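# Hang the folded towel evenly over the rack bar

## Task

Drape the folded towel across the towel rack's bar so that its two hanging lower edges end up level, both at the same height, and the towel is still folded when done.

## Robot and tools

Robot: two arms, left_arm (base near y = +0.397 m) and right_arm (base near y = -0.347 m), each ending in a five-finger hand; the left hand mirrors the right. A post stands on the floor behind the arms. Loose objects may occasionally be nudged by outside pushes. show_instructions displays the reference pages (hand diagrams).

Frames: every reported pose, velocity and target is in the scene frame. Its origin sits at table-top height midway between the nominal bases; +z is up, +x points out over the table, and +y points toward left_arm. Arm names do not match left/right in images. Each arm has a hand point 0.05 m in front of the palm, 0.15 m from the wrist flange along the fingers. Its +z runs along straight fingers, +y out of the palm, +x across the palm: away from the thumb on the right hand, toward the thumb on the left hand. Straight fingers reach 6-7 cm past the point and lie 6 cm behind it (along -y). A wrist bracket on the little-finger side can strike things, and with fingers level the wrist may sit up to 0.11 m (palm down) or 0.23 m (palm up) below the point.

A row is 28 numbers, all in [-1, 1], always both arms: left dx, dy, dz, rx, ry, rz, then left hand little, ring, middle, index, thumb_bend, thumb_turn, force_limit, speed; then the same 14 for the right arm. The six pose numbers are offsets, not poses: measured from that arm's Hand target as it stood when the action (or move) began, along scene axes, with 1.0 = 0.6 m or 180 degrees; rx, ry, rz form one rotation vector about the hand point. Six zeros asks nothing new of that arm. Hand numbers are absolute targets: fingers +1 straight, -1 curled; thumb_bend +1 straight, -1 bent; thumb_turn +1 beside the palm, -1 opposite the fingers. force_limit maps -1..+1 to about 0..10 N (0..15 N for the two thumb motors); speed rises from near zero at -1 to full at +0.48 and above. There is no 'unchanged' value: to keep a hand as it is, resend the eight numbers of its last executed row (before any, use hand_measured plus its current force_limit and speed). Thumb opposed, a hand can wrap objects 0.035-0.065 m thick; close at speed -0.94 or below for a gentle grip.

Tools:
- execute_actions(actions, cameras): actions is a list of up to 15 actions; each action is a table of 1-15 rows, one per 1/30 s step, the last row held to step 15. Every row in an action counts from that action's start pose. cameras lists names (cam_high, cam_left_wrist, cam_right_wrist, or ["all"]); an empty actions list returns all images by default.
- move(target, speed, blend, stop_force, zero, blocking, cameras): target is one 28-number row or a list of up to 15; every row's offsets count from the Hand targets at the move's start. speed in m/s, 0.002-3.6, default 0.25 (turning limited to twice that in rad/s), one value or one per target. blend in metres rounds corners of a list. stop_force 3-120 N ends an arm's path when its wrist sensor feels that much push against its motion; zero (default true) re-zeroes first; blocking=false returns early, not allowed with stop_force. A move lasts at most 10 s and does not avoid obstacles.
- wait(seconds 0-3600), stop() to brake a running move, zoom_image(camera, region [x0, y0, x1, y1] pixels, at most 504 by 504), zero_wrist_force(arm), finished_scene(scene = 1, optional; irreversible).

Results: end_effector_position (m), end_effector_quat_wxyz, velocities, and Hand target (the last commanded pose after clipping; the next offsets start there, and the actual point may rest short of it). Orientation commands are clipped to 32 degrees from the measured one each step. hand_measured, hand_stopped_by (moving, target, force, stalled, fault) and hand_load_n (N at fingertip, positive pushing a finger open) follow the motor order above; a lost grip shows as load falling near 0. Wrist force and torque are in the end effector's axes, with a third line for the peak since last shown. move adds a line: done, off_target, moving, held or fault, and limits=paced or held. Images: cam_high 672x504, wrist fisheye cameras 616x616.

Avoid: dropping or flinging the towel, letting anything leave the table, hitting the rack, post or table, and contact between the arms (the clearance check is not a guarantee). An arm stops for 10 s if contact torque hits a joint limit (wrist joints about 24.6 N m) or net force reaches roughly 150 N; the arms are stiff, so aim targets only slightly past contact. Overheated motors (warning at 70 °C, brake at 85 °C) come from long loaded or stretched holds. Keep wrists away from each arm's first-joint axis. The towel must hang evenly and stay put once released.

Each tool is called after ">>>" by a JSON object that holds its "api" and its "payload", one argument or row to a line.

Reference images:

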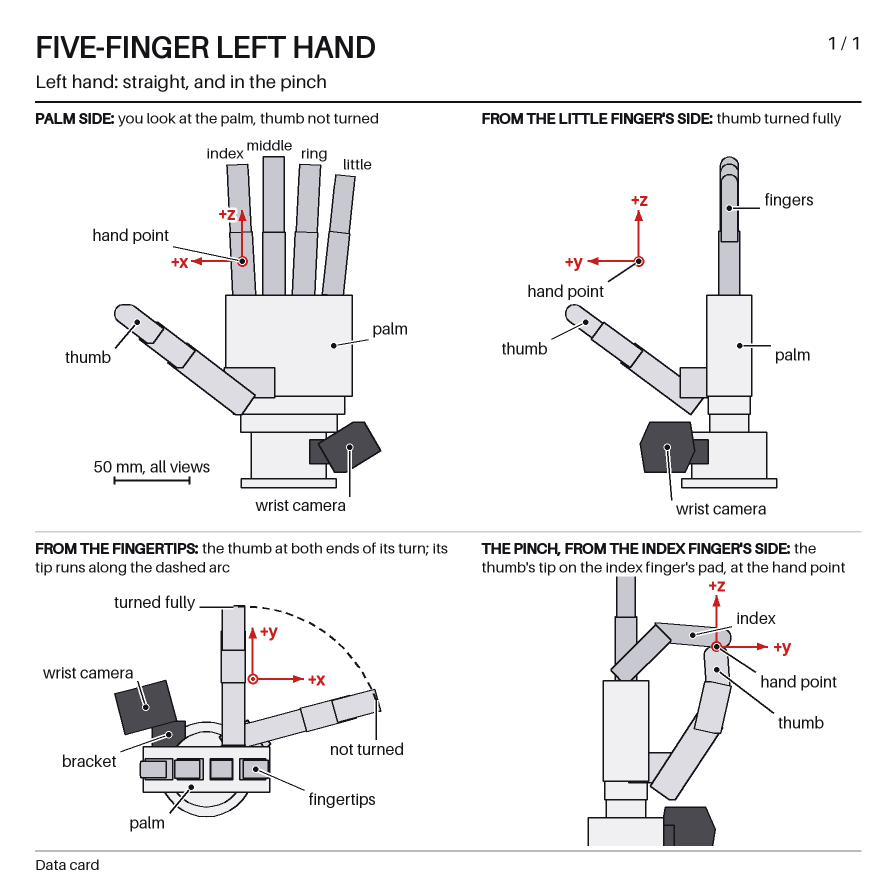

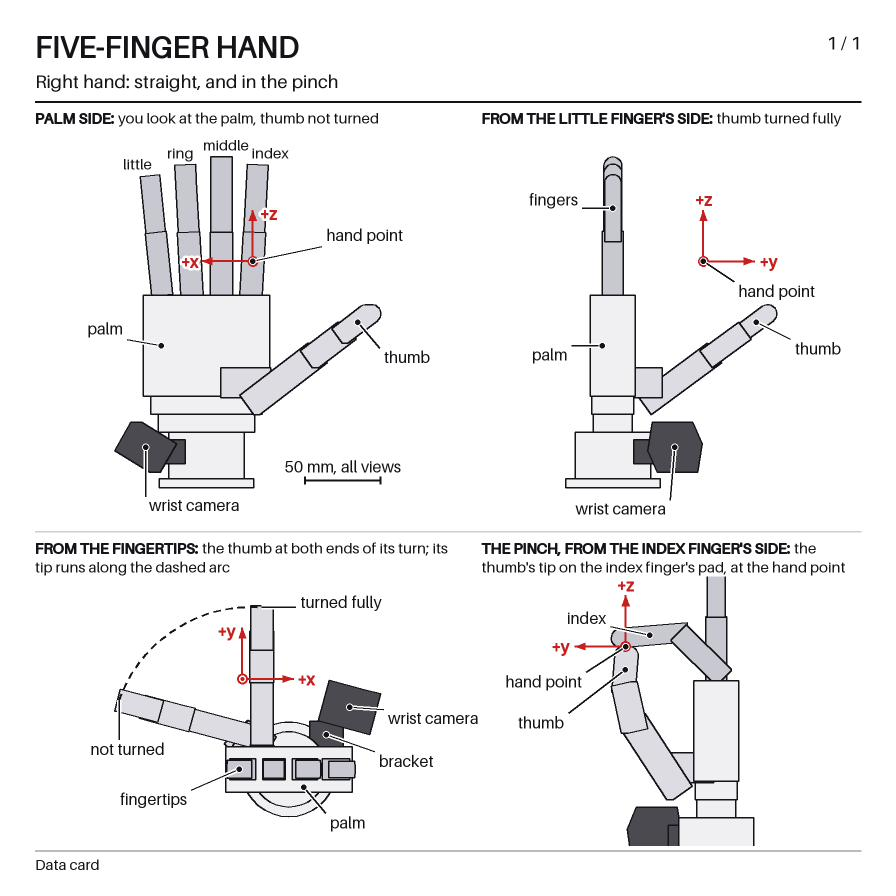

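## Session

>>> {"api": "execute_actions", "payload": {
  "actions": []
}}

Scene clock: 0.00 s.
left_arm: end_effector_position=(+0.8187, +0.1210, +0.2074) hand_measured=(+1.000, +1.000, +1.000, +1.000, +1.000, +1.000) hand_load_n=(+0.0, -0.5, +0.0, +0.0, +0.0, +0.0) hand_stopped_by=(target, target, target, target, target, target) hand_force_limit=0.00 hand_speed=-0.80 end_effector_quat_wxyz=(+0.291, +0.499, +0.761, +0.296) | right_arm: end_effector_position=(+0.3994, -0.1095, +0.3518) hand_measured=(+1.000, +1.000, +1.000, +1.000, +1.000, +1.000) hand_load_n=(+0.0, +0.0, +0.0, +0.0, +0.0, +0.0) hand_stopped_by=(target, target, target, target, target, target) hand_force_limit=0.00 hand_speed=-0.80 end_effector_quat_wxyz=(+0.355, -0.193, +0.793, -0.457)
Joint positions: left_arm=[2.805 -2.717 -0.262 2.18 -1.984 -0.588] | right_arm=[0.713 -1.423 1.571 0.885 2.746 -1.723]
Joint velocities: within noise
Joint torques (N m): no reading
Motor temperatures (°C): left_arm=[32 29 18 24 31 35] | right_arm=[28 21 25 38 35 30]
Wrist force (N): no reading
Wrist torque (N m): no reading
Wrist force, peak (N): no reading
Hand target: left_arm +0.8187, +0.1210, +0.2074; +0.291, +0.499, +0.761, +0.296 | right_arm +0.3994, -0.1095, +0.3518; +0.355, -0.193, +0.793, -0.457

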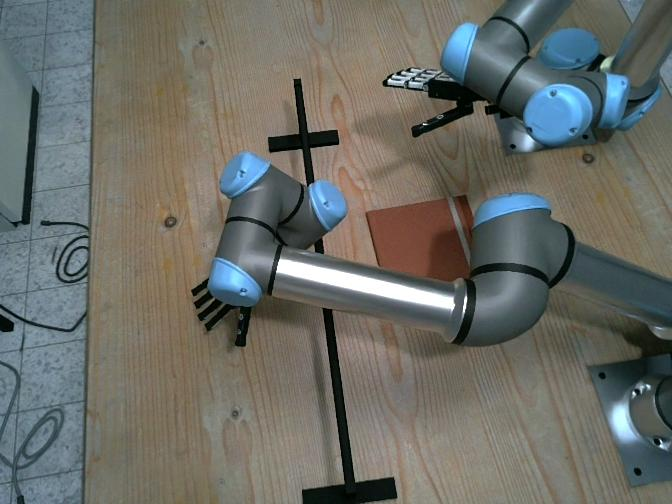

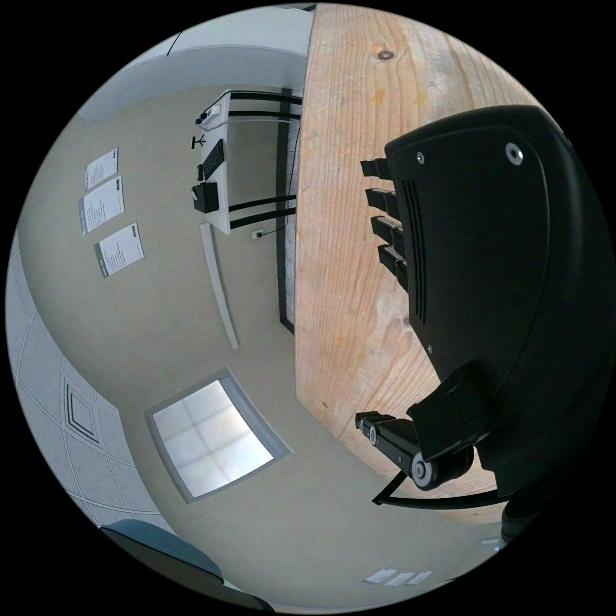

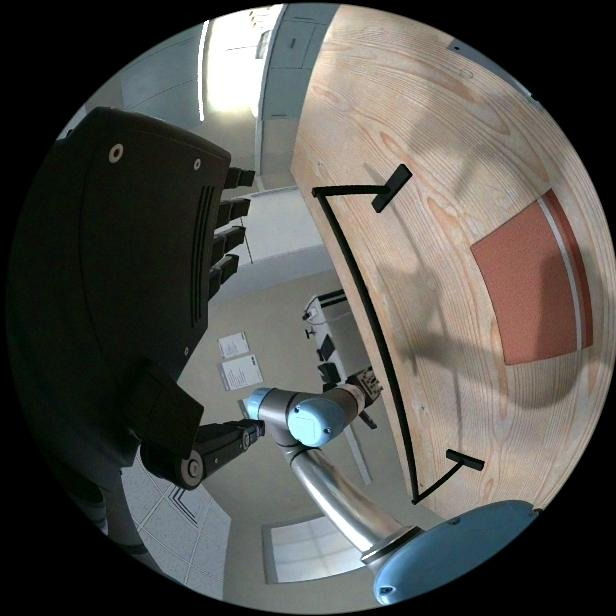

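>>> {"api": "zoom_image", "payload": {
  "camera": "cam_high",
  "region": [220, 60, 520, 300]
}}

>>> {"api": "zoom_image", "payload": {
  "camera": "cam_right_wrist",
  "region": [280, 130, 616, 530]
}}

>>> {"api": "zoom_image", "payload": {
  "camera": "cam_high",
  "region": [220, 250, 520, 504]
}}

Scaled by 1.680 from the camera's image (finer frame: 960x720).

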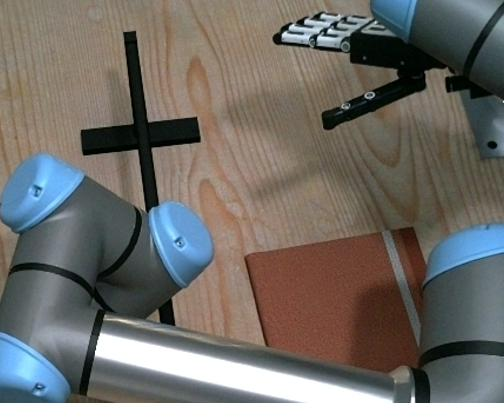

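Scaled by 1.260 from the camera's image (finer frame: 880x880).

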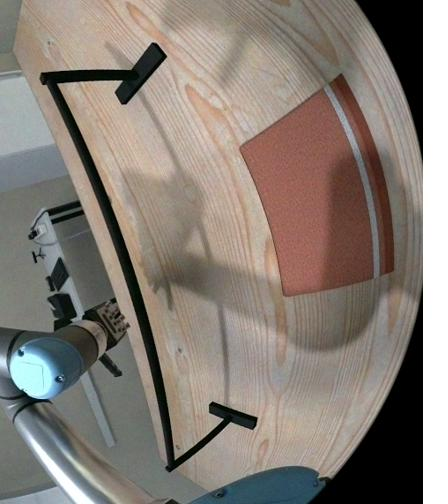

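Scaled by 1.680 from the camera's image (finer frame: 960x720).

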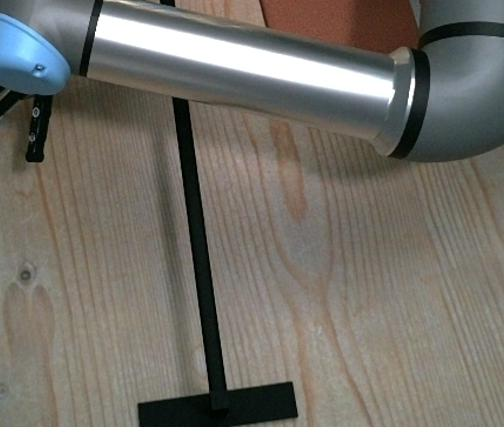

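>>> {"api": "zoom_image", "payload": {
  "camera": "cam_right_wrist",
  "region": [456, 170, 606, 380]
}}

>>> {"api": "zoom_image", "payload": {
  "camera": "cam_high",
  "region": [350, 180, 490, 290]
}}

Scaled by 2.400 from the camera's image (finer frame: 880x880).

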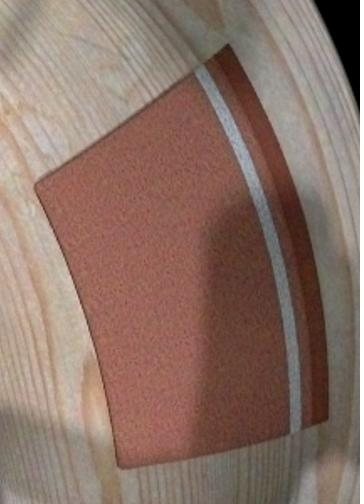

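Scaled by 3.600 from the camera's image (finer frame: 960x720).

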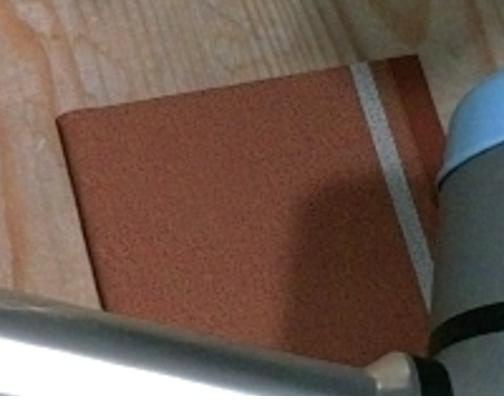

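>>> {"api": "move", "payload": {
  "target": [-0.4167,0,0.4167,0,0,0,1,1,1,1,1,1,0,-0.8,0,0,0,0,0,0,1,1,1,1,1,1,0,-0.8],
  "speed": 0.25,
  "cameras": ["all"]
}}

Scene clock: 11.30 s.
left_arm: end_effector_position=(+0.5689, +0.1210, +0.4572) hand_measured=(+1.000, +1.000, +1.000, +1.000, +1.000, +1.000) hand_load_n=(+0.0, +0.0, +0.0, +0.0, +0.0, +0.0) hand_stopped_by=(target, target, target, target, target, target) hand_force_limit=0.00 hand_speed=-0.80 end_effector_quat_wxyz=(+0.291, +0.499, +0.761, +0.296) | right_arm: end_effector_position=(+0.3994, -0.1095, +0.3518) hand_measured=(+1.000, +1.000, +1.000, +1.000, +1.000, +1.000) hand_load_n=(+0.0, +0.0, +0.0, +0.0, +0.0, +0.0) hand_stopped_by=(target, target, target, target, target, target) hand_force_limit=0.00 hand_speed=-0.80 end_effector_quat_wxyz=(+0.355, -0.193, +0.793, -0.457)
Joint positions: left_arm=[2.629 -2.054 -0.81 1.999 -2.103 -0.734] | right_arm=[0.713 -1.423 1.571 0.885 2.746 -1.723]
Joint torques (N m): left_arm=[-9.76 51.52 12.84 -2.42 -2.61 -2.23] | right_arm=[-0.17 -27.88 -17.59 1.85 1.31 0.24]
Wrist force (N): left_arm=[-0.3 0.6 -0.4] | right_arm=[-0.1 0.2 0.2]
Wrist torque (N m): left_arm=[0.09 0.03 0.00] | right_arm=[0.03 0.00 0.00]
Wrist force, peak (N): left_arm=[-0.3 0.6 -1.8] | right_arm=[0.2 -0.4 0.0]
Hand target: left_arm +0.5687, +0.1210, +0.4574; +0.291, +0.499, +0.761, +0.296 | right_arm +0.3994, -0.1095, +0.3518; +0.355, -0.193, +0.793, -0.457
Off the commanded pose: left_arm 0.000 m, 0 deg | right_arm 0.000 m, 0 deg.
move: done
cam_left_wrist: T_world_to_cam=[[-0.6527, -0.05386, -0.7557, 0.72546], [-0.53324, 0.74121, 0.40774, 0.0219], [0.53818, 0.6691, -0.51251, -0.03877]] pos_world=[0.50605, 0.04878, 0.51943]
cam_right_wrist: T_world_to_cam=[[-0.18698, 0.35449, -0.91618, 0.42812], [0.21159, 0.92527, 0.31482, -0.09433], [0.95931, -0.13499, -0.24801, -0.19532]] pos_world=[0.28738, -0.09085, 0.37349]

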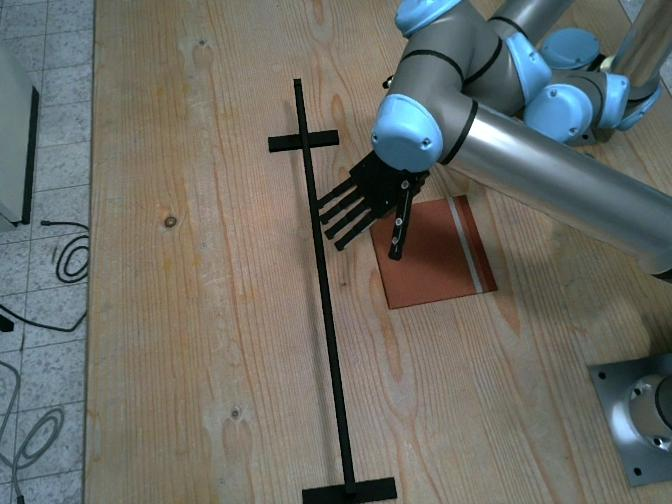

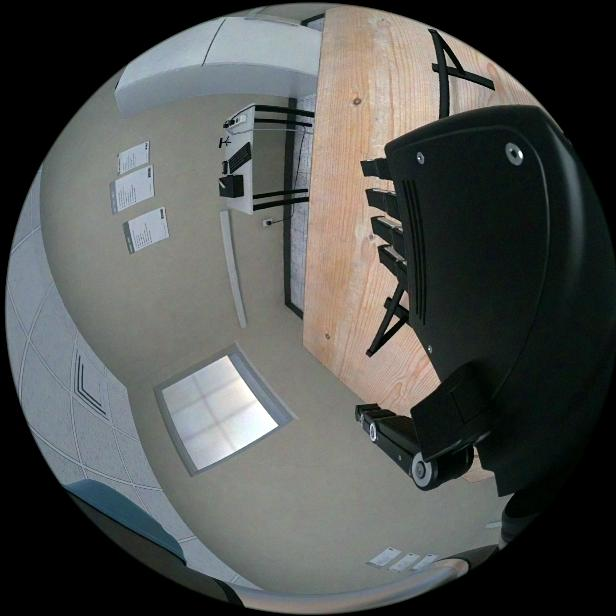

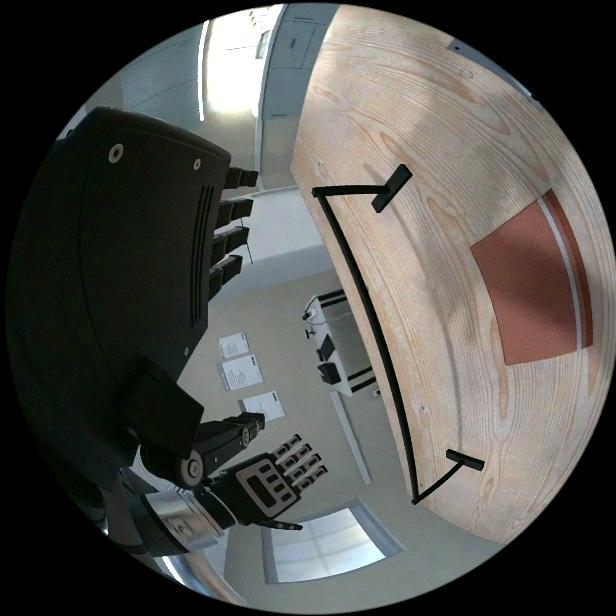

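>>> {"api": "zoom_image", "payload": {
  "camera": "cam_high",
  "region": [350, 180, 510, 320]
}}

Scaled by 3.150 from the camera's image (finer frame: 960x720).

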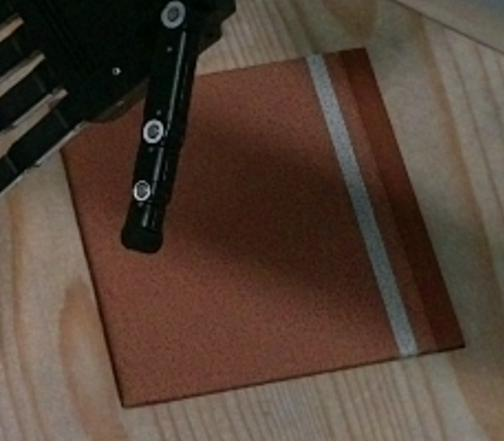

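>>> {"api": "move", "payload": {
  "target": [
    [0,0,0,0,0,0,-1,-1,0.5,0.5,0.6,-1,0,0,0.001,-0.0175,-0.0863,-0.0639,0.176,0.280,-1,-1,0.5,0.5,0.6,-1,0,0],
    [-0.281,-0.052,-0.262,-0.655,-0.067,0.601,-1,-1,0.5,0.5,0.6,-1,0,0,0.001,-0.0175,-0.0863,-0.0639,0.176,0.280,-1,-1,0.5,0.5,0.6,-1,0,0]
  ],
  "speed": 0.3,
  "blend": 0.03,
  "cameras": ["all"]
}}

Scene clock: 14.53 s.
left_arm: end_effector_position=(+0.5687, +0.1210, +0.4574) hand_measured=(-1.000, -1.000, +0.500, +0.500, +0.600, -1.000) hand_load_n=(+0.5, +0.0, +0.0, +0.0, +0.0, +0.0) hand_stopped_by=(target, target, target, target, target, target) hand_force_limit=0.00 hand_speed=0.00 end_effector_quat_wxyz=(+0.291, +0.499, +0.761, +0.296) | right_arm: end_effector_position=(+0.3994, -0.1095, +0.3517) hand_measured=(-1.000, -1.000, +0.500, +0.500, +0.600, -1.000) hand_load_n=(+0.0, +0.0, +0.0, +0.0, +0.0, +0.0) hand_stopped_by=(target, target, target, target, target, target) hand_force_limit=0.00 hand_speed=0.00 end_effector_quat_wxyz=(+0.355, -0.194, +0.793, -0.457)
Joint positions: left_arm=[2.629 -2.054 -0.81 1.999 -2.103 -0.734] | right_arm=[0.712 -1.424 1.571 0.883 2.745 -1.726]
Joint torques (N m): left_arm=[-6.16 51.55 19.59 0.01 0.25 -1.98] | right_arm=[11.02 -20.48 -28.7 4.28 2.51 2.5]
Wrist force (N): left_arm=[-0.4 0.8 -0.3] | right_arm=[-0.2 0.0 0.1]
Wrist torque (N m): left_arm=[0.13 0.04 0.00] | right_arm=[0.01 0.01 -0.16]
Wrist force, peak (N): left_arm=[-0.4 0.9 -0.7] | right_arm=[-0.3 -0.4 -0.3]
Hand target: left_arm +0.5687, +0.1210, +0.4574; +0.291, +0.499, +0.761, +0.296 (not the last commanded pose) | right_arm +0.3994, -0.1095, +0.3517; +0.355, -0.194, +0.793, -0.457 (not the last commanded pose)
Off the commanded pose: left_arm 0.233 m, 160 deg | right_arm 0.053 m, 61 deg.
move: held (right_arm; a check stopped the path), off_target (left_arm; braked when a check withheld steps of right_arm); path passed 0 of 2 targets; limits=held
pose unreachable (right arm): on one or more control steps of this call, first in action 0 (counted from 0), this arm could not follow its commanded pose, so it was not sent that pose on those steps. It may still have moved: this result reports where it is.
cause: moving toward the commanded pose would bring a part of the arm too close to another arm (a part of this arm just beyond joint 4 (wrist 1) and a part of the left arm just beyond its joint 5 (wrist 2), 9 mm apart when this arm was first held).
cam_left_wrist: T_world_to_cam=[[-0.6527, -0.05386, -0.7557, 0.7254], [-0.53324, 0.74121, 0.40774, 0.02175], [0.53818, 0.6691, -0.51251, -0.03861]] pos_world=[0.50585, 0.04878, 0.51953]
cam_right_wrist: T_world_to_cam=[[-0.18826, 0.35405, -0.91608, 0.42845], [0.21056, 0.92562, 0.31446, -0.09377], [0.95928, -0.13369, -0.24881, -0.19491]] pos_world=[0.28738, -0.09096, 0.37349]

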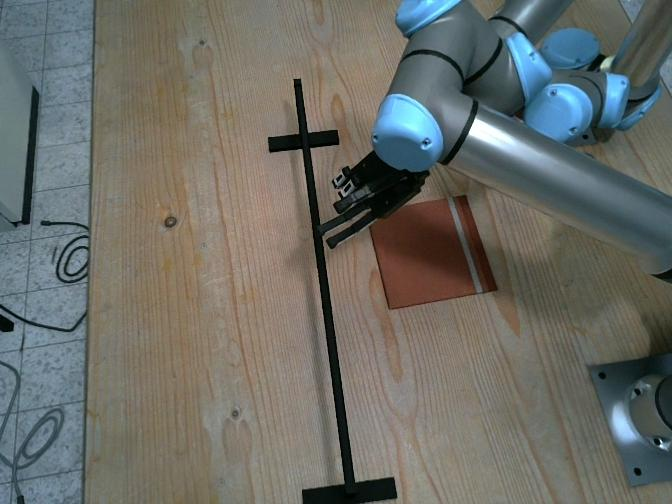

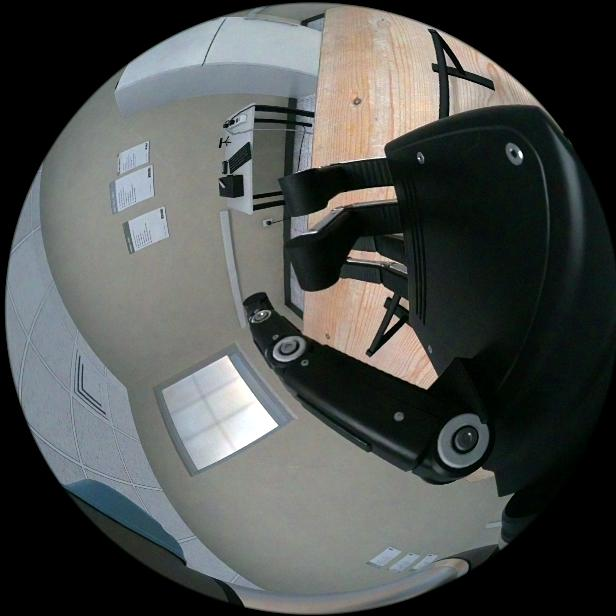

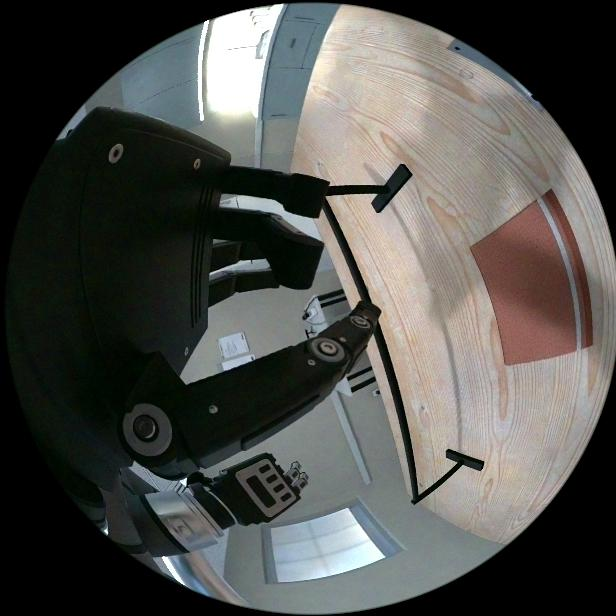

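>>> {"api": "move", "payload": {
  "target": [
    [-0.1145,0.348,0,0,0,0,-1,-1,0.5,0.5,0.6,-1,0,0,0,0,0,0,0,0,-1,-1,0.5,0.5,0.6,-1,0,0],
    [-0.1145,0.348,0,0,0,0,-1,-1,0.5,0.5,0.6,-1,0,0,0.001,-0.0175,-0.0863,-0.0639,0.176,0.280,-1,-1,0.5,0.5,0.6,-1,0,0],
    [-0.281,-0.002,-0.262,-0.655,-0.067,0.601,-1,-1,0.5,0.5,0.6,-1,0,0,0.001,-0.0175,-0.0863,-0.0639,0.176,0.280,-1,-1,0.5,0.5,0.6,-1,0,0]
  ],
  "speed": 0.4,
  "blend": 0.03,
  "cameras": ["all"]
}}

Scene clock: 15.53 s.
left_arm: end_effector_position=(+0.5683, +0.1219, +0.4575) hand_measured=(-1.000, -1.000, +0.500, +0.500, +0.600, -1.000) hand_load_n=(+0.0, +0.0, +0.0, +0.0, +0.0, +0.5) hand_stopped_by=(target, target, target, target, target, target) hand_force_limit=0.00 hand_speed=0.00 end_effector_quat_wxyz=(+0.291, +0.499, +0.761, +0.295) | right_arm: end_effector_position=(+0.3994, -0.1095, +0.3517) hand_measured=(-1.000, -1.000, +0.500, +0.500, +0.600, -1.000) hand_load_n=(+0.0, +0.0, +0.0, +0.0, +0.0, +0.0) hand_stopped_by=(target, target, target, target, target, target) hand_force_limit=0.00 hand_speed=0.00 end_effector_quat_wxyz=(+0.355, -0.194, +0.793, -0.457)
Joint positions: left_arm=[2.63 -2.051 -0.814 2 -2.102 -0.734] | right_arm=[0.712 -1.424 1.571 0.883 2.745 -1.726]
Joint torques (N m): left_arm=[-10.38 33.2 28.63 -2.68 -2.53 -2.37] | right_arm=[9.6 -19.64 -28 4.43 2.69 2.74]
Wrist force (N): left_arm=[-0.5 0.6 -0.2] | right_arm=[0.2 -0.1 -0.3]
Wrist torque (N m): left_arm=[0.10 0.06 0.00] | right_arm=[0.02 -0.04 -0.13]
Wrist force, peak (N): left_arm=[1.1 2.0 -0.5] | right_arm=[-0.3 0.0 0.3]
Hand target: left_arm +0.5684, +0.1218, +0.4575; +0.291, +0.499, +0.761, +0.295 (not the last commanded pose) | right_arm +0.3994, -0.1095, +0.3517; +0.355, -0.194, +0.793, -0.457 (not the last commanded pose)
Off the commanded pose: left_arm 0.230 m, 160 deg | right_arm 0.053 m, 61 deg.
move: held (left_arm; a check stopped the path), off_target (right_arm; braked when a check withheld steps of left_arm); path passed 0 of 3 targets; limits=held
pose unreachable (left arm): on one or more control steps of this call, first in action 0 (counted from 0), this arm could not follow its commanded pose, so it was not sent that pose on those steps. It may still have moved: this result reports where it is.
cause: moving toward the commanded pose would bring a part of the arm too close to another arm (a part of this arm just beyond joint 5 (wrist 2) and a part of the right arm just beyond its joint 4 (wrist 1), at the place that arm is still heading or pushing toward).
cam_left_wrist: T_world_to_cam=[[-0.65252, -0.05424, -0.75583, 0.72525], [-0.53342, 0.74133, 0.4073, 0.02121], [0.53823, 0.66895, -0.51266, -0.03882]] pos_world=[0.50545, 0.04958, 0.51963]
cam_right_wrist: T_world_to_cam=[[-0.18826, 0.35405, -0.91608, 0.42845], [0.21056, 0.92562, 0.31446, -0.09377], [0.95928, -0.13369, -0.24881, -0.19491]] pos_world=[0.28738, -0.09096, 0.37349]

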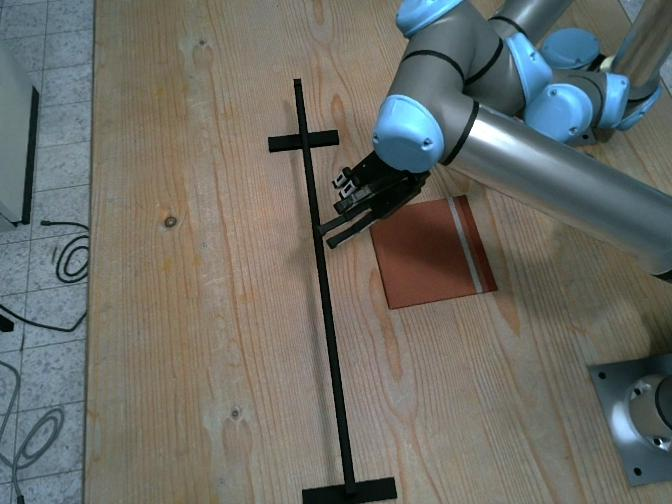

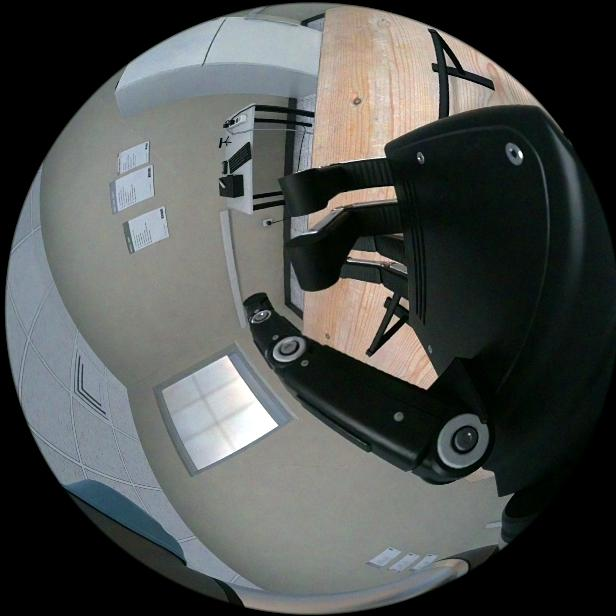

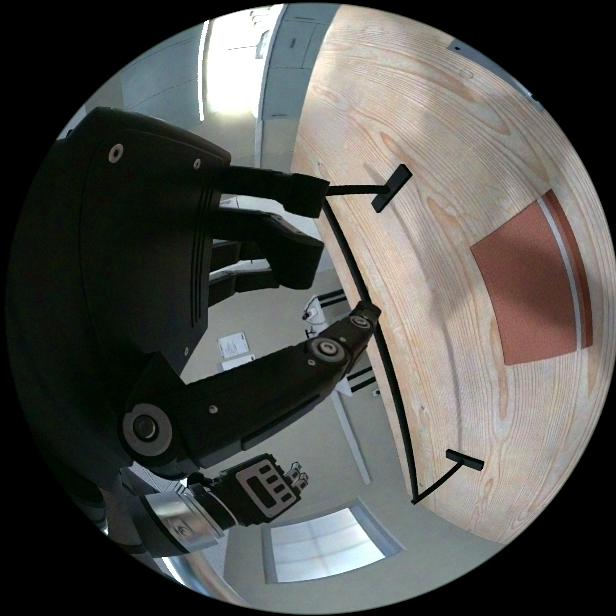

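>>> {"api": "move", "payload": {
  "target": [0,0,0,0,0,0,-1,-1,0.5,0.5,0.6,-1,0,0,-0.1,-0.17,0,0,0,0,-1,-1,0.5,0.5,0.6,-1,0,0],
  "speed": 0.3
}}

Scene clock: 17.27 s.
left_arm: end_effector_position=(+0.5684, +0.1218, +0.4575) hand_measured=(-1.000, -1.000, +0.500, +0.500, +0.600, -1.000) hand_load_n=(+0.0, +0.0, +0.0, +0.5, +0.0, +0.0) hand_stopped_by=(target, target, target, target, target, target) hand_force_limit=0.00 hand_speed=0.00 end_effector_quat_wxyz=(+0.291, +0.499, +0.761, +0.295) | right_arm: end_effector_position=(+0.3394, -0.2114, +0.3517) hand_measured=(-1.000, -1.000, +0.500, +0.500, +0.600, -1.000) hand_load_n=(+0.0, +0.0, +0.0, +0.0, +0.0, +0.0) hand_stopped_by=(target, target, target, target, target, target) hand_force_limit=0.00 hand_speed=0.00 end_effector_quat_wxyz=(+0.355, -0.194, +0.793, -0.457)
Joint positions: left_arm=[2.63 -2.051 -0.814 2 -2.102 -0.734] | right_arm=[0.546 -1.778 1.86 0.679 2.64 -2.025]
Joint torques (N m): left_arm=[-10 34.06 27.18 -2.59 -2.58 -2.35] | right_arm=[-8.77 -20.11 -7.22 -1.04 -0.43 -2.27]
Wrist force (N): left_arm=[-0.7 0.8 -0.6] | right_arm=[0.3 0.0 -0.3]
Wrist torque (N m): left_arm=[0.15 0.11 -0.03] | right_arm=[0.06 -0.04 0.03]
Wrist force, peak (N): left_arm=[-0.7 0.9 -0.7] | right_arm=[1.3 -0.1 0.0]
Hand target: left_arm +0.5684, +0.1218, +0.4575; +0.291, +0.499, +0.761, +0.295 | right_arm +0.3394, -0.2115, +0.3517; +0.355, -0.194, +0.793, -0.457
Off the commanded pose: left_arm 0.000 m, 0 deg | right_arm 0.000 m, 0 deg.
move: done

>>> {"api": "move", "payload": {
  "target": [
    [-0.114,0.347,0,0,0,0,-1,-1,0.5,0.5,0.6,-1,0,0,0,0,0,0,0,0,-1,-1,0.5,0.5,0.6,-1,0,0],
    [-0.114,0.347,0,0,0,0,-1,-1,0.5,0.5,0.6,-1,0,0,0.101,0.1525,-0.0862,-0.0639,0.176,0.280,-1,-1,0.5,0.5,0.6,-1,0,0],
    [-0.2807,-0.003,-0.2625,-0.655,-0.067,0.601,-1,-1,0.5,0.5,0.6,-1,0,0,0.101,0.1525,-0.0862,-0.0639,0.176,0.280,-1,-1,0.5,0.5,0.6,-1,0,0]
  ],
  "speed": 0.4,
  "blend": 0.02,
  "cameras": ["all"]
}}

Scene clock: 23.73 s.
left_arm: end_effector_position=(+0.4000, +0.1200, +0.3000) hand_measured=(-1.000, -1.000, +0.500, +0.500, +0.600, -1.000) hand_load_n=(+0.0, +0.0, +0.0, +0.0, +0.0, +0.0) hand_stopped_by=(target, target, target, target, target, target) hand_force_limit=0.00 hand_speed=0.00 end_effector_quat_wxyz=(-0.270, +0.654, -0.653, +0.271) | right_arm: end_effector_position=(+0.4000, -0.1200, +0.3000) hand_measured=(-1.000, -1.000, +0.500, +0.500, +0.600, -1.000) hand_load_n=(+0.0, +0.0, +0.0, +0.0, +0.0, +0.0) hand_stopped_by=(target, target, target, target, target, target) hand_force_limit=0.00 hand_speed=0.00 end_effector_quat_wxyz=(-0.270, +0.654, -0.653, +0.270)
Joint positions: left_arm=[2.788 -1.624 -1.516 2.321 -1.826 -3.406] | right_arm=[0.242 -1.605 1.601 0.802 1.723 -2.988]
Joint torques (N m): left_arm=[-10.93 32.92 15.36 0.51 -2.13 -2.47] | right_arm=[-10.11 -12.21 -29.15 3.46 -1.03 -2.28]
Wrist force (N): left_arm=[-0.3 3.5 0.8] | right_arm=[0.2 -0.3 -0.1]
Wrist torque (N m): left_arm=[0.78 0.15 -0.18] | right_arm=[0.08 0.03 0.06]
Wrist force, peak (N): left_arm=[-0.1 3.7 1.1] | right_arm=[0.7 0.0 -0.6]
Hand target: left_arm +0.3999, +0.1200, +0.3000; -0.270, +0.654, -0.653, +0.271 | right_arm +0.4000, -0.1200, +0.3000; -0.270, +0.654, -0.653, +0.270
Off the commanded pose: left_arm 0.000 m, 0 deg | right_arm 0.000 m, 0 deg.
move: done
cam_left_wrist: T_world_to_cam=[[0.68332, -0.27823, 0.67503, -0.4403], [-0.54658, -0.80791, 0.22029, 0.24412], [0.48407, -0.51948, -0.70414, 0.194]] pos_world=[0.34039, 0.1755, 0.38005]
cam_right_wrist: T_world_to_cam=[[-0.71366, -0.25809, -0.65121, 0.44222], [-0.49219, 0.84624, 0.20401, 0.23677], [0.49843, 0.46612, -0.73096, 0.19125]] pos_world=[0.3368, -0.17538, 0.37947]

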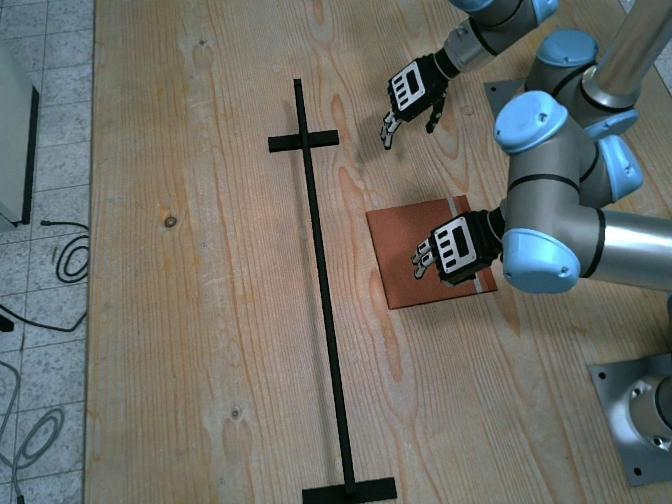

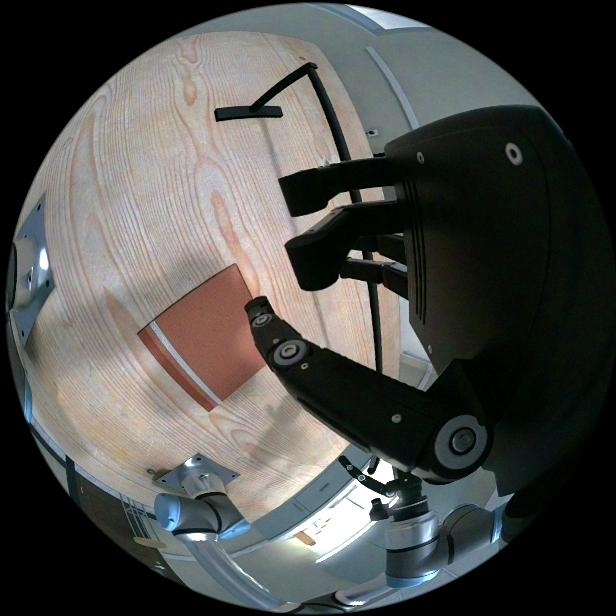

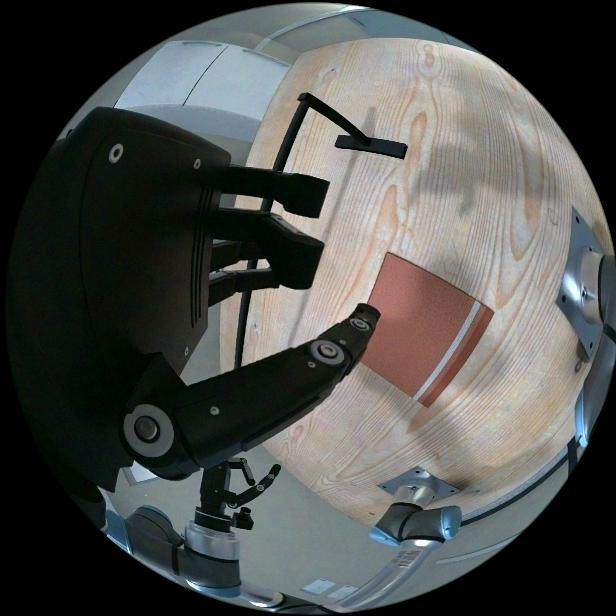

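>>> {"api": "zoom_image", "payload": {
  "camera": "cam_left_wrist",
  "region": [120, 250, 300, 430]
}}

>>> {"api": "zoom_image", "payload": {
  "camera": "cam_right_wrist",
  "region": [330, 230, 510, 430]
}}

Scaled by 2.800 from the camera's image (finer frame: 880x880).

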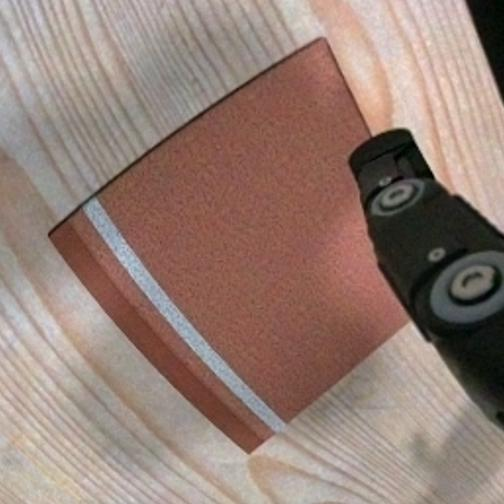

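Scaled by 2.520 from the camera's image (finer frame: 880x880).

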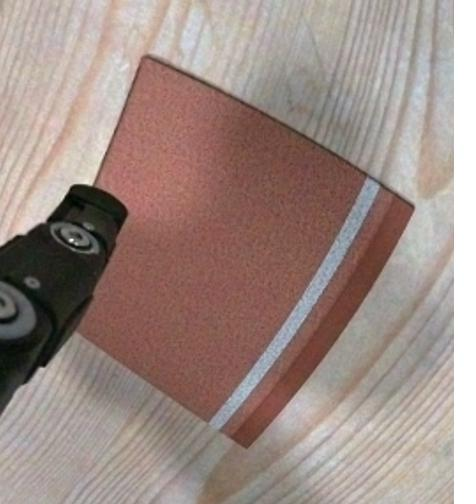

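>>> {"api": "move", "payload": {
  "target": [0.0583,-0.1,-0.3667,0,0,0,-1,-1,0.5,0.5,0.6,-1,0,0,0.0583,0.0667,-0.3667,0,0,0,-1,-1,0.5,0.5,0.6,-1,0,0],
  "speed": 0.3,
  "cameras": ["all"]
}}

Scene clock: 25.80 s.
left_arm: end_effector_position=(+0.4349, +0.0600, +0.0801) hand_measured=(-1.000, -1.000, +0.500, +0.500, +0.600, -1.000) hand_load_n=(+0.0, +0.0, +0.0, +0.0, +0.5, +0.0) hand_stopped_by=(target, target, target, target, target, target) hand_force_limit=0.00 hand_speed=0.00 end_effector_quat_wxyz=(-0.270, +0.654, -0.653, +0.271) | right_arm: end_effector_position=(+0.4349, -0.0800, +0.0801) hand_measured=(-1.000, -1.000, +0.500, +0.500, +0.600, -1.000) hand_load_n=(+0.0, +0.0, +0.5, +0.0, +0.0, +0.0) hand_stopped_by=(target, target, target, target, target, target) hand_force_limit=0.00 hand_speed=0.00 end_effector_quat_wxyz=(-0.270, +0.654, -0.653, +0.270)
Joint positions: left_arm=[2.68 -1.924 -1.739 2.82 -1.898 -3.49] | right_arm=[0.33 -1.33 1.886 0.254 1.785 -2.923]
Joint torques (N m): left_arm=[-9.94 25.49 25.77 0.76 -2.11 -2.47] | right_arm=[8.89 -23 -22.49 -1.88 1.54 2.43]
Wrist force (N): left_arm=[-0.2 3.0 0.9] | right_arm=[-0.5 -0.1 0.3]
Wrist torque (N m): left_arm=[0.70 0.12 -0.23] | right_arm=[0.10 0.10 -0.15]
Wrist force, peak (N): left_arm=[-0.1 4.2 2.0] | right_arm=[0.3 -1.0 -0.8]
Hand target: left_arm +0.4349, +0.0600, +0.0799; -0.270, +0.654, -0.653, +0.271 | right_arm +0.4350, -0.0799, +0.0800; -0.270, +0.654, -0.653, +0.270
Off the commanded pose: left_arm 0.000 m, 0 deg | right_arm 0.000 m, 0 deg.
move: done
cam_left_wrist: T_world_to_cam=[[0.68337, -0.27787, 0.67513, -0.33246], [-0.54637, -0.808, 0.22048, 0.26315], [0.48424, -0.51954, -0.70398, -0.00893]] pos_world=[0.37529, 0.1156, 0.16015]
cam_right_wrist: T_world_to_cam=[[-0.71383, -0.25816, -0.651, 0.33418], [-0.49217, 0.84623, 0.2041, 0.26504], [0.4982, 0.46609, -0.73113, -0.00544]] pos_world=[0.3717, -0.13548, 0.15947]

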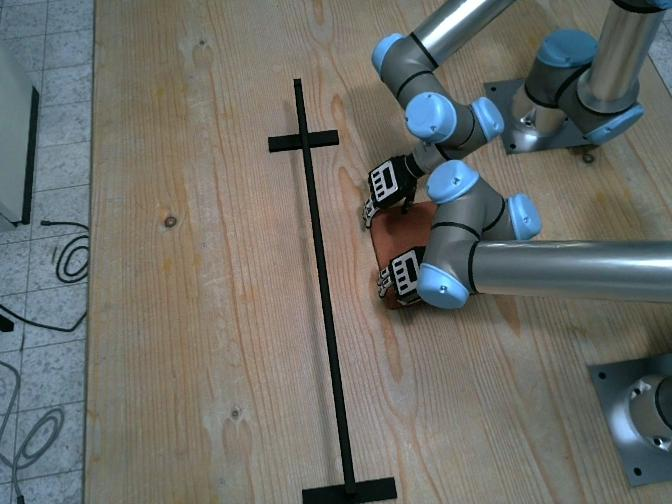

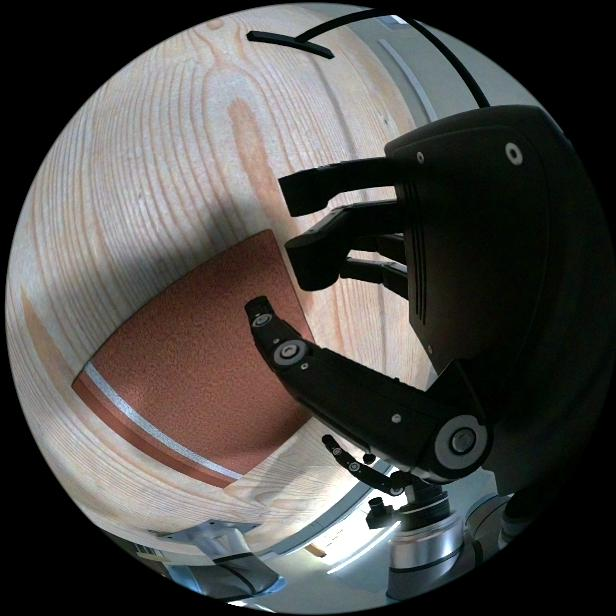

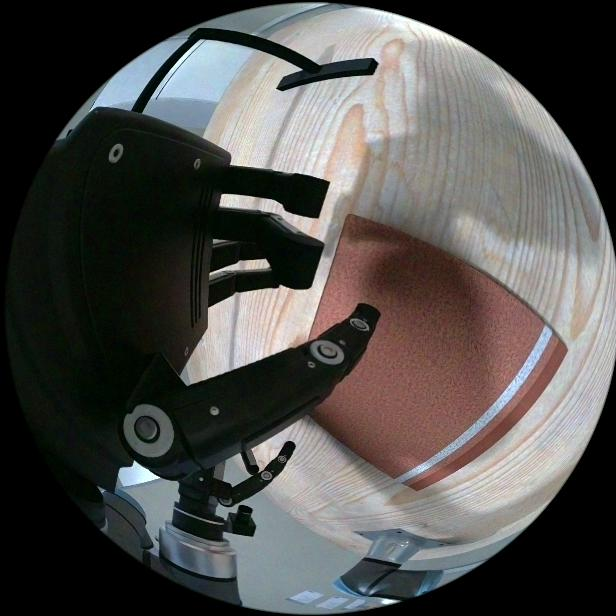

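>>> {"api": "move", "payload": {
  "target": [0,0,-0.05,0,0,0,1,1,0.5,0.5,0.6,-1,0,0,0,0,-0.05,0,0,0,1,1,0.5,0.5,0.6,-1,0,0],
  "speed": 0.15,
  "cameras": ["all"]
}}

>>> {"api": "zoom_image", "payload": {
  "camera": "cam_left_wrist",
  "region": [150, 150, 450, 450]
}}

>>> {"api": "zoom_image", "payload": {
  "camera": "cam_right_wrist",
  "region": [150, 150, 450, 450]
}}

>>> {"api": "zoom_image", "payload": {
  "camera": "cam_high",
  "region": [340, 160, 460, 320]
}}

Scene clock: 27.37 s.
left_arm: end_effector_position=(+0.4349, +0.0600, +0.0500) hand_measured=(+1.000, +1.000, +0.500, +0.500, +0.600, -1.000) hand_load_n=(+0.0, +0.0, +0.0, +0.0, +0.0, +0.0) hand_stopped_by=(target, target, target, target, target, target) hand_force_limit=0.00 hand_speed=0.00 end_effector_quat_wxyz=(-0.270, +0.654, -0.653, +0.271) | right_arm: end_effector_position=(+0.4350, -0.0799, +0.0500) hand_measured=(+1.000, +1.000, +0.500, +0.500, +0.600, -1.000) hand_load_n=(+0.0, +0.0, +0.0, +0.0, +0.0, -0.5) hand_stopped_by=(target, target, target, target, target, target) hand_force_limit=0.00 hand_speed=0.00 end_effector_quat_wxyz=(-0.270, +0.654, -0.653, +0.270)
Joint positions: left_arm=[2.68 -1.962 -1.774 2.893 -1.899 -3.49] | right_arm=[0.331 -1.287 1.922 0.175 1.785 -2.923]
Joint torques (N m): left_arm=[-6.76 27.29 10.19 0.77 0.69 2.71] | right_arm=[2.31 -22.65 -3.32 -1.72 0.47 1.45]
Wrist force (N): left_arm=[0.1 3.1 1.0] | right_arm=[0.0 -0.1 0.2]
Wrist torque (N m): left_arm=[0.70 0.07 -0.21] | right_arm=[0.08 0.04 -0.10]
Wrist force, peak (N): left_arm=[0.3 3.5 1.4] | right_arm=[-0.3 -1.1 -0.5]
Hand target: left_arm +0.4349, +0.0600, +0.0499; -0.270, +0.654, -0.653, +0.271 | right_arm +0.4350, -0.0799, +0.0500; -0.270, +0.654, -0.653, +0.270
Off the commanded pose: left_arm 0.000 m, 0 deg | right_arm 0.000 m, 0 deg.
move: done
cam_left_wrist: T_world_to_cam=[[0.6834, -0.27786, 0.6751, -0.31224], [-0.54631, -0.80805, 0.22045, 0.26974], [0.48426, -0.51947, -0.70402, -0.03023]] pos_world=[0.37539, 0.1155, 0.13005]
cam_right_wrist: T_world_to_cam=[[-0.71366, -0.25809, -0.65121, 0.31472], [-0.49219, 0.84624, 0.20401, 0.27115], [0.49843, 0.46612, -0.73096, -0.02758]] pos_world=[0.3718, -0.13537, 0.12947]

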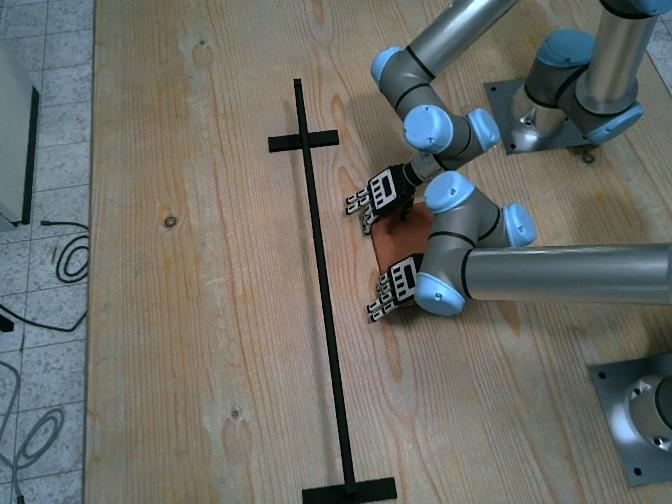

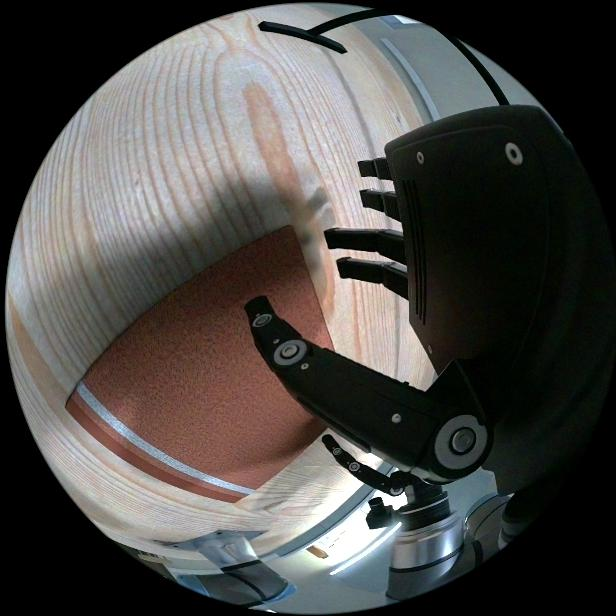

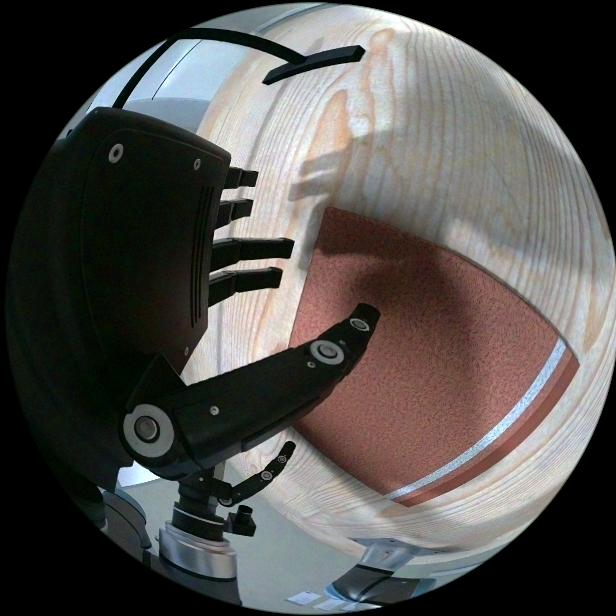

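Scaled by 1.680 from the camera's image (finer frame: 880x880).

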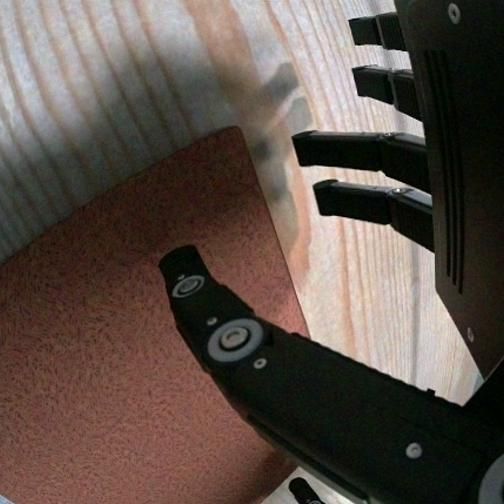

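Scaled by 1.680 from the camera's image (finer frame: 880x880).

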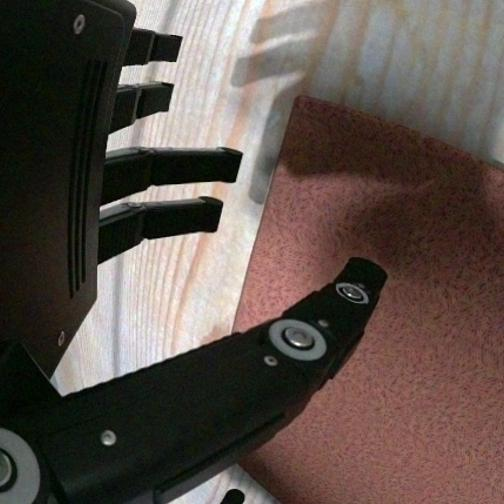

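Scaled by 3.150 from the camera's image (finer frame: 960x720).

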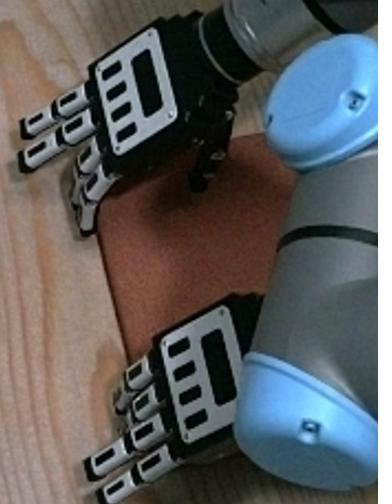

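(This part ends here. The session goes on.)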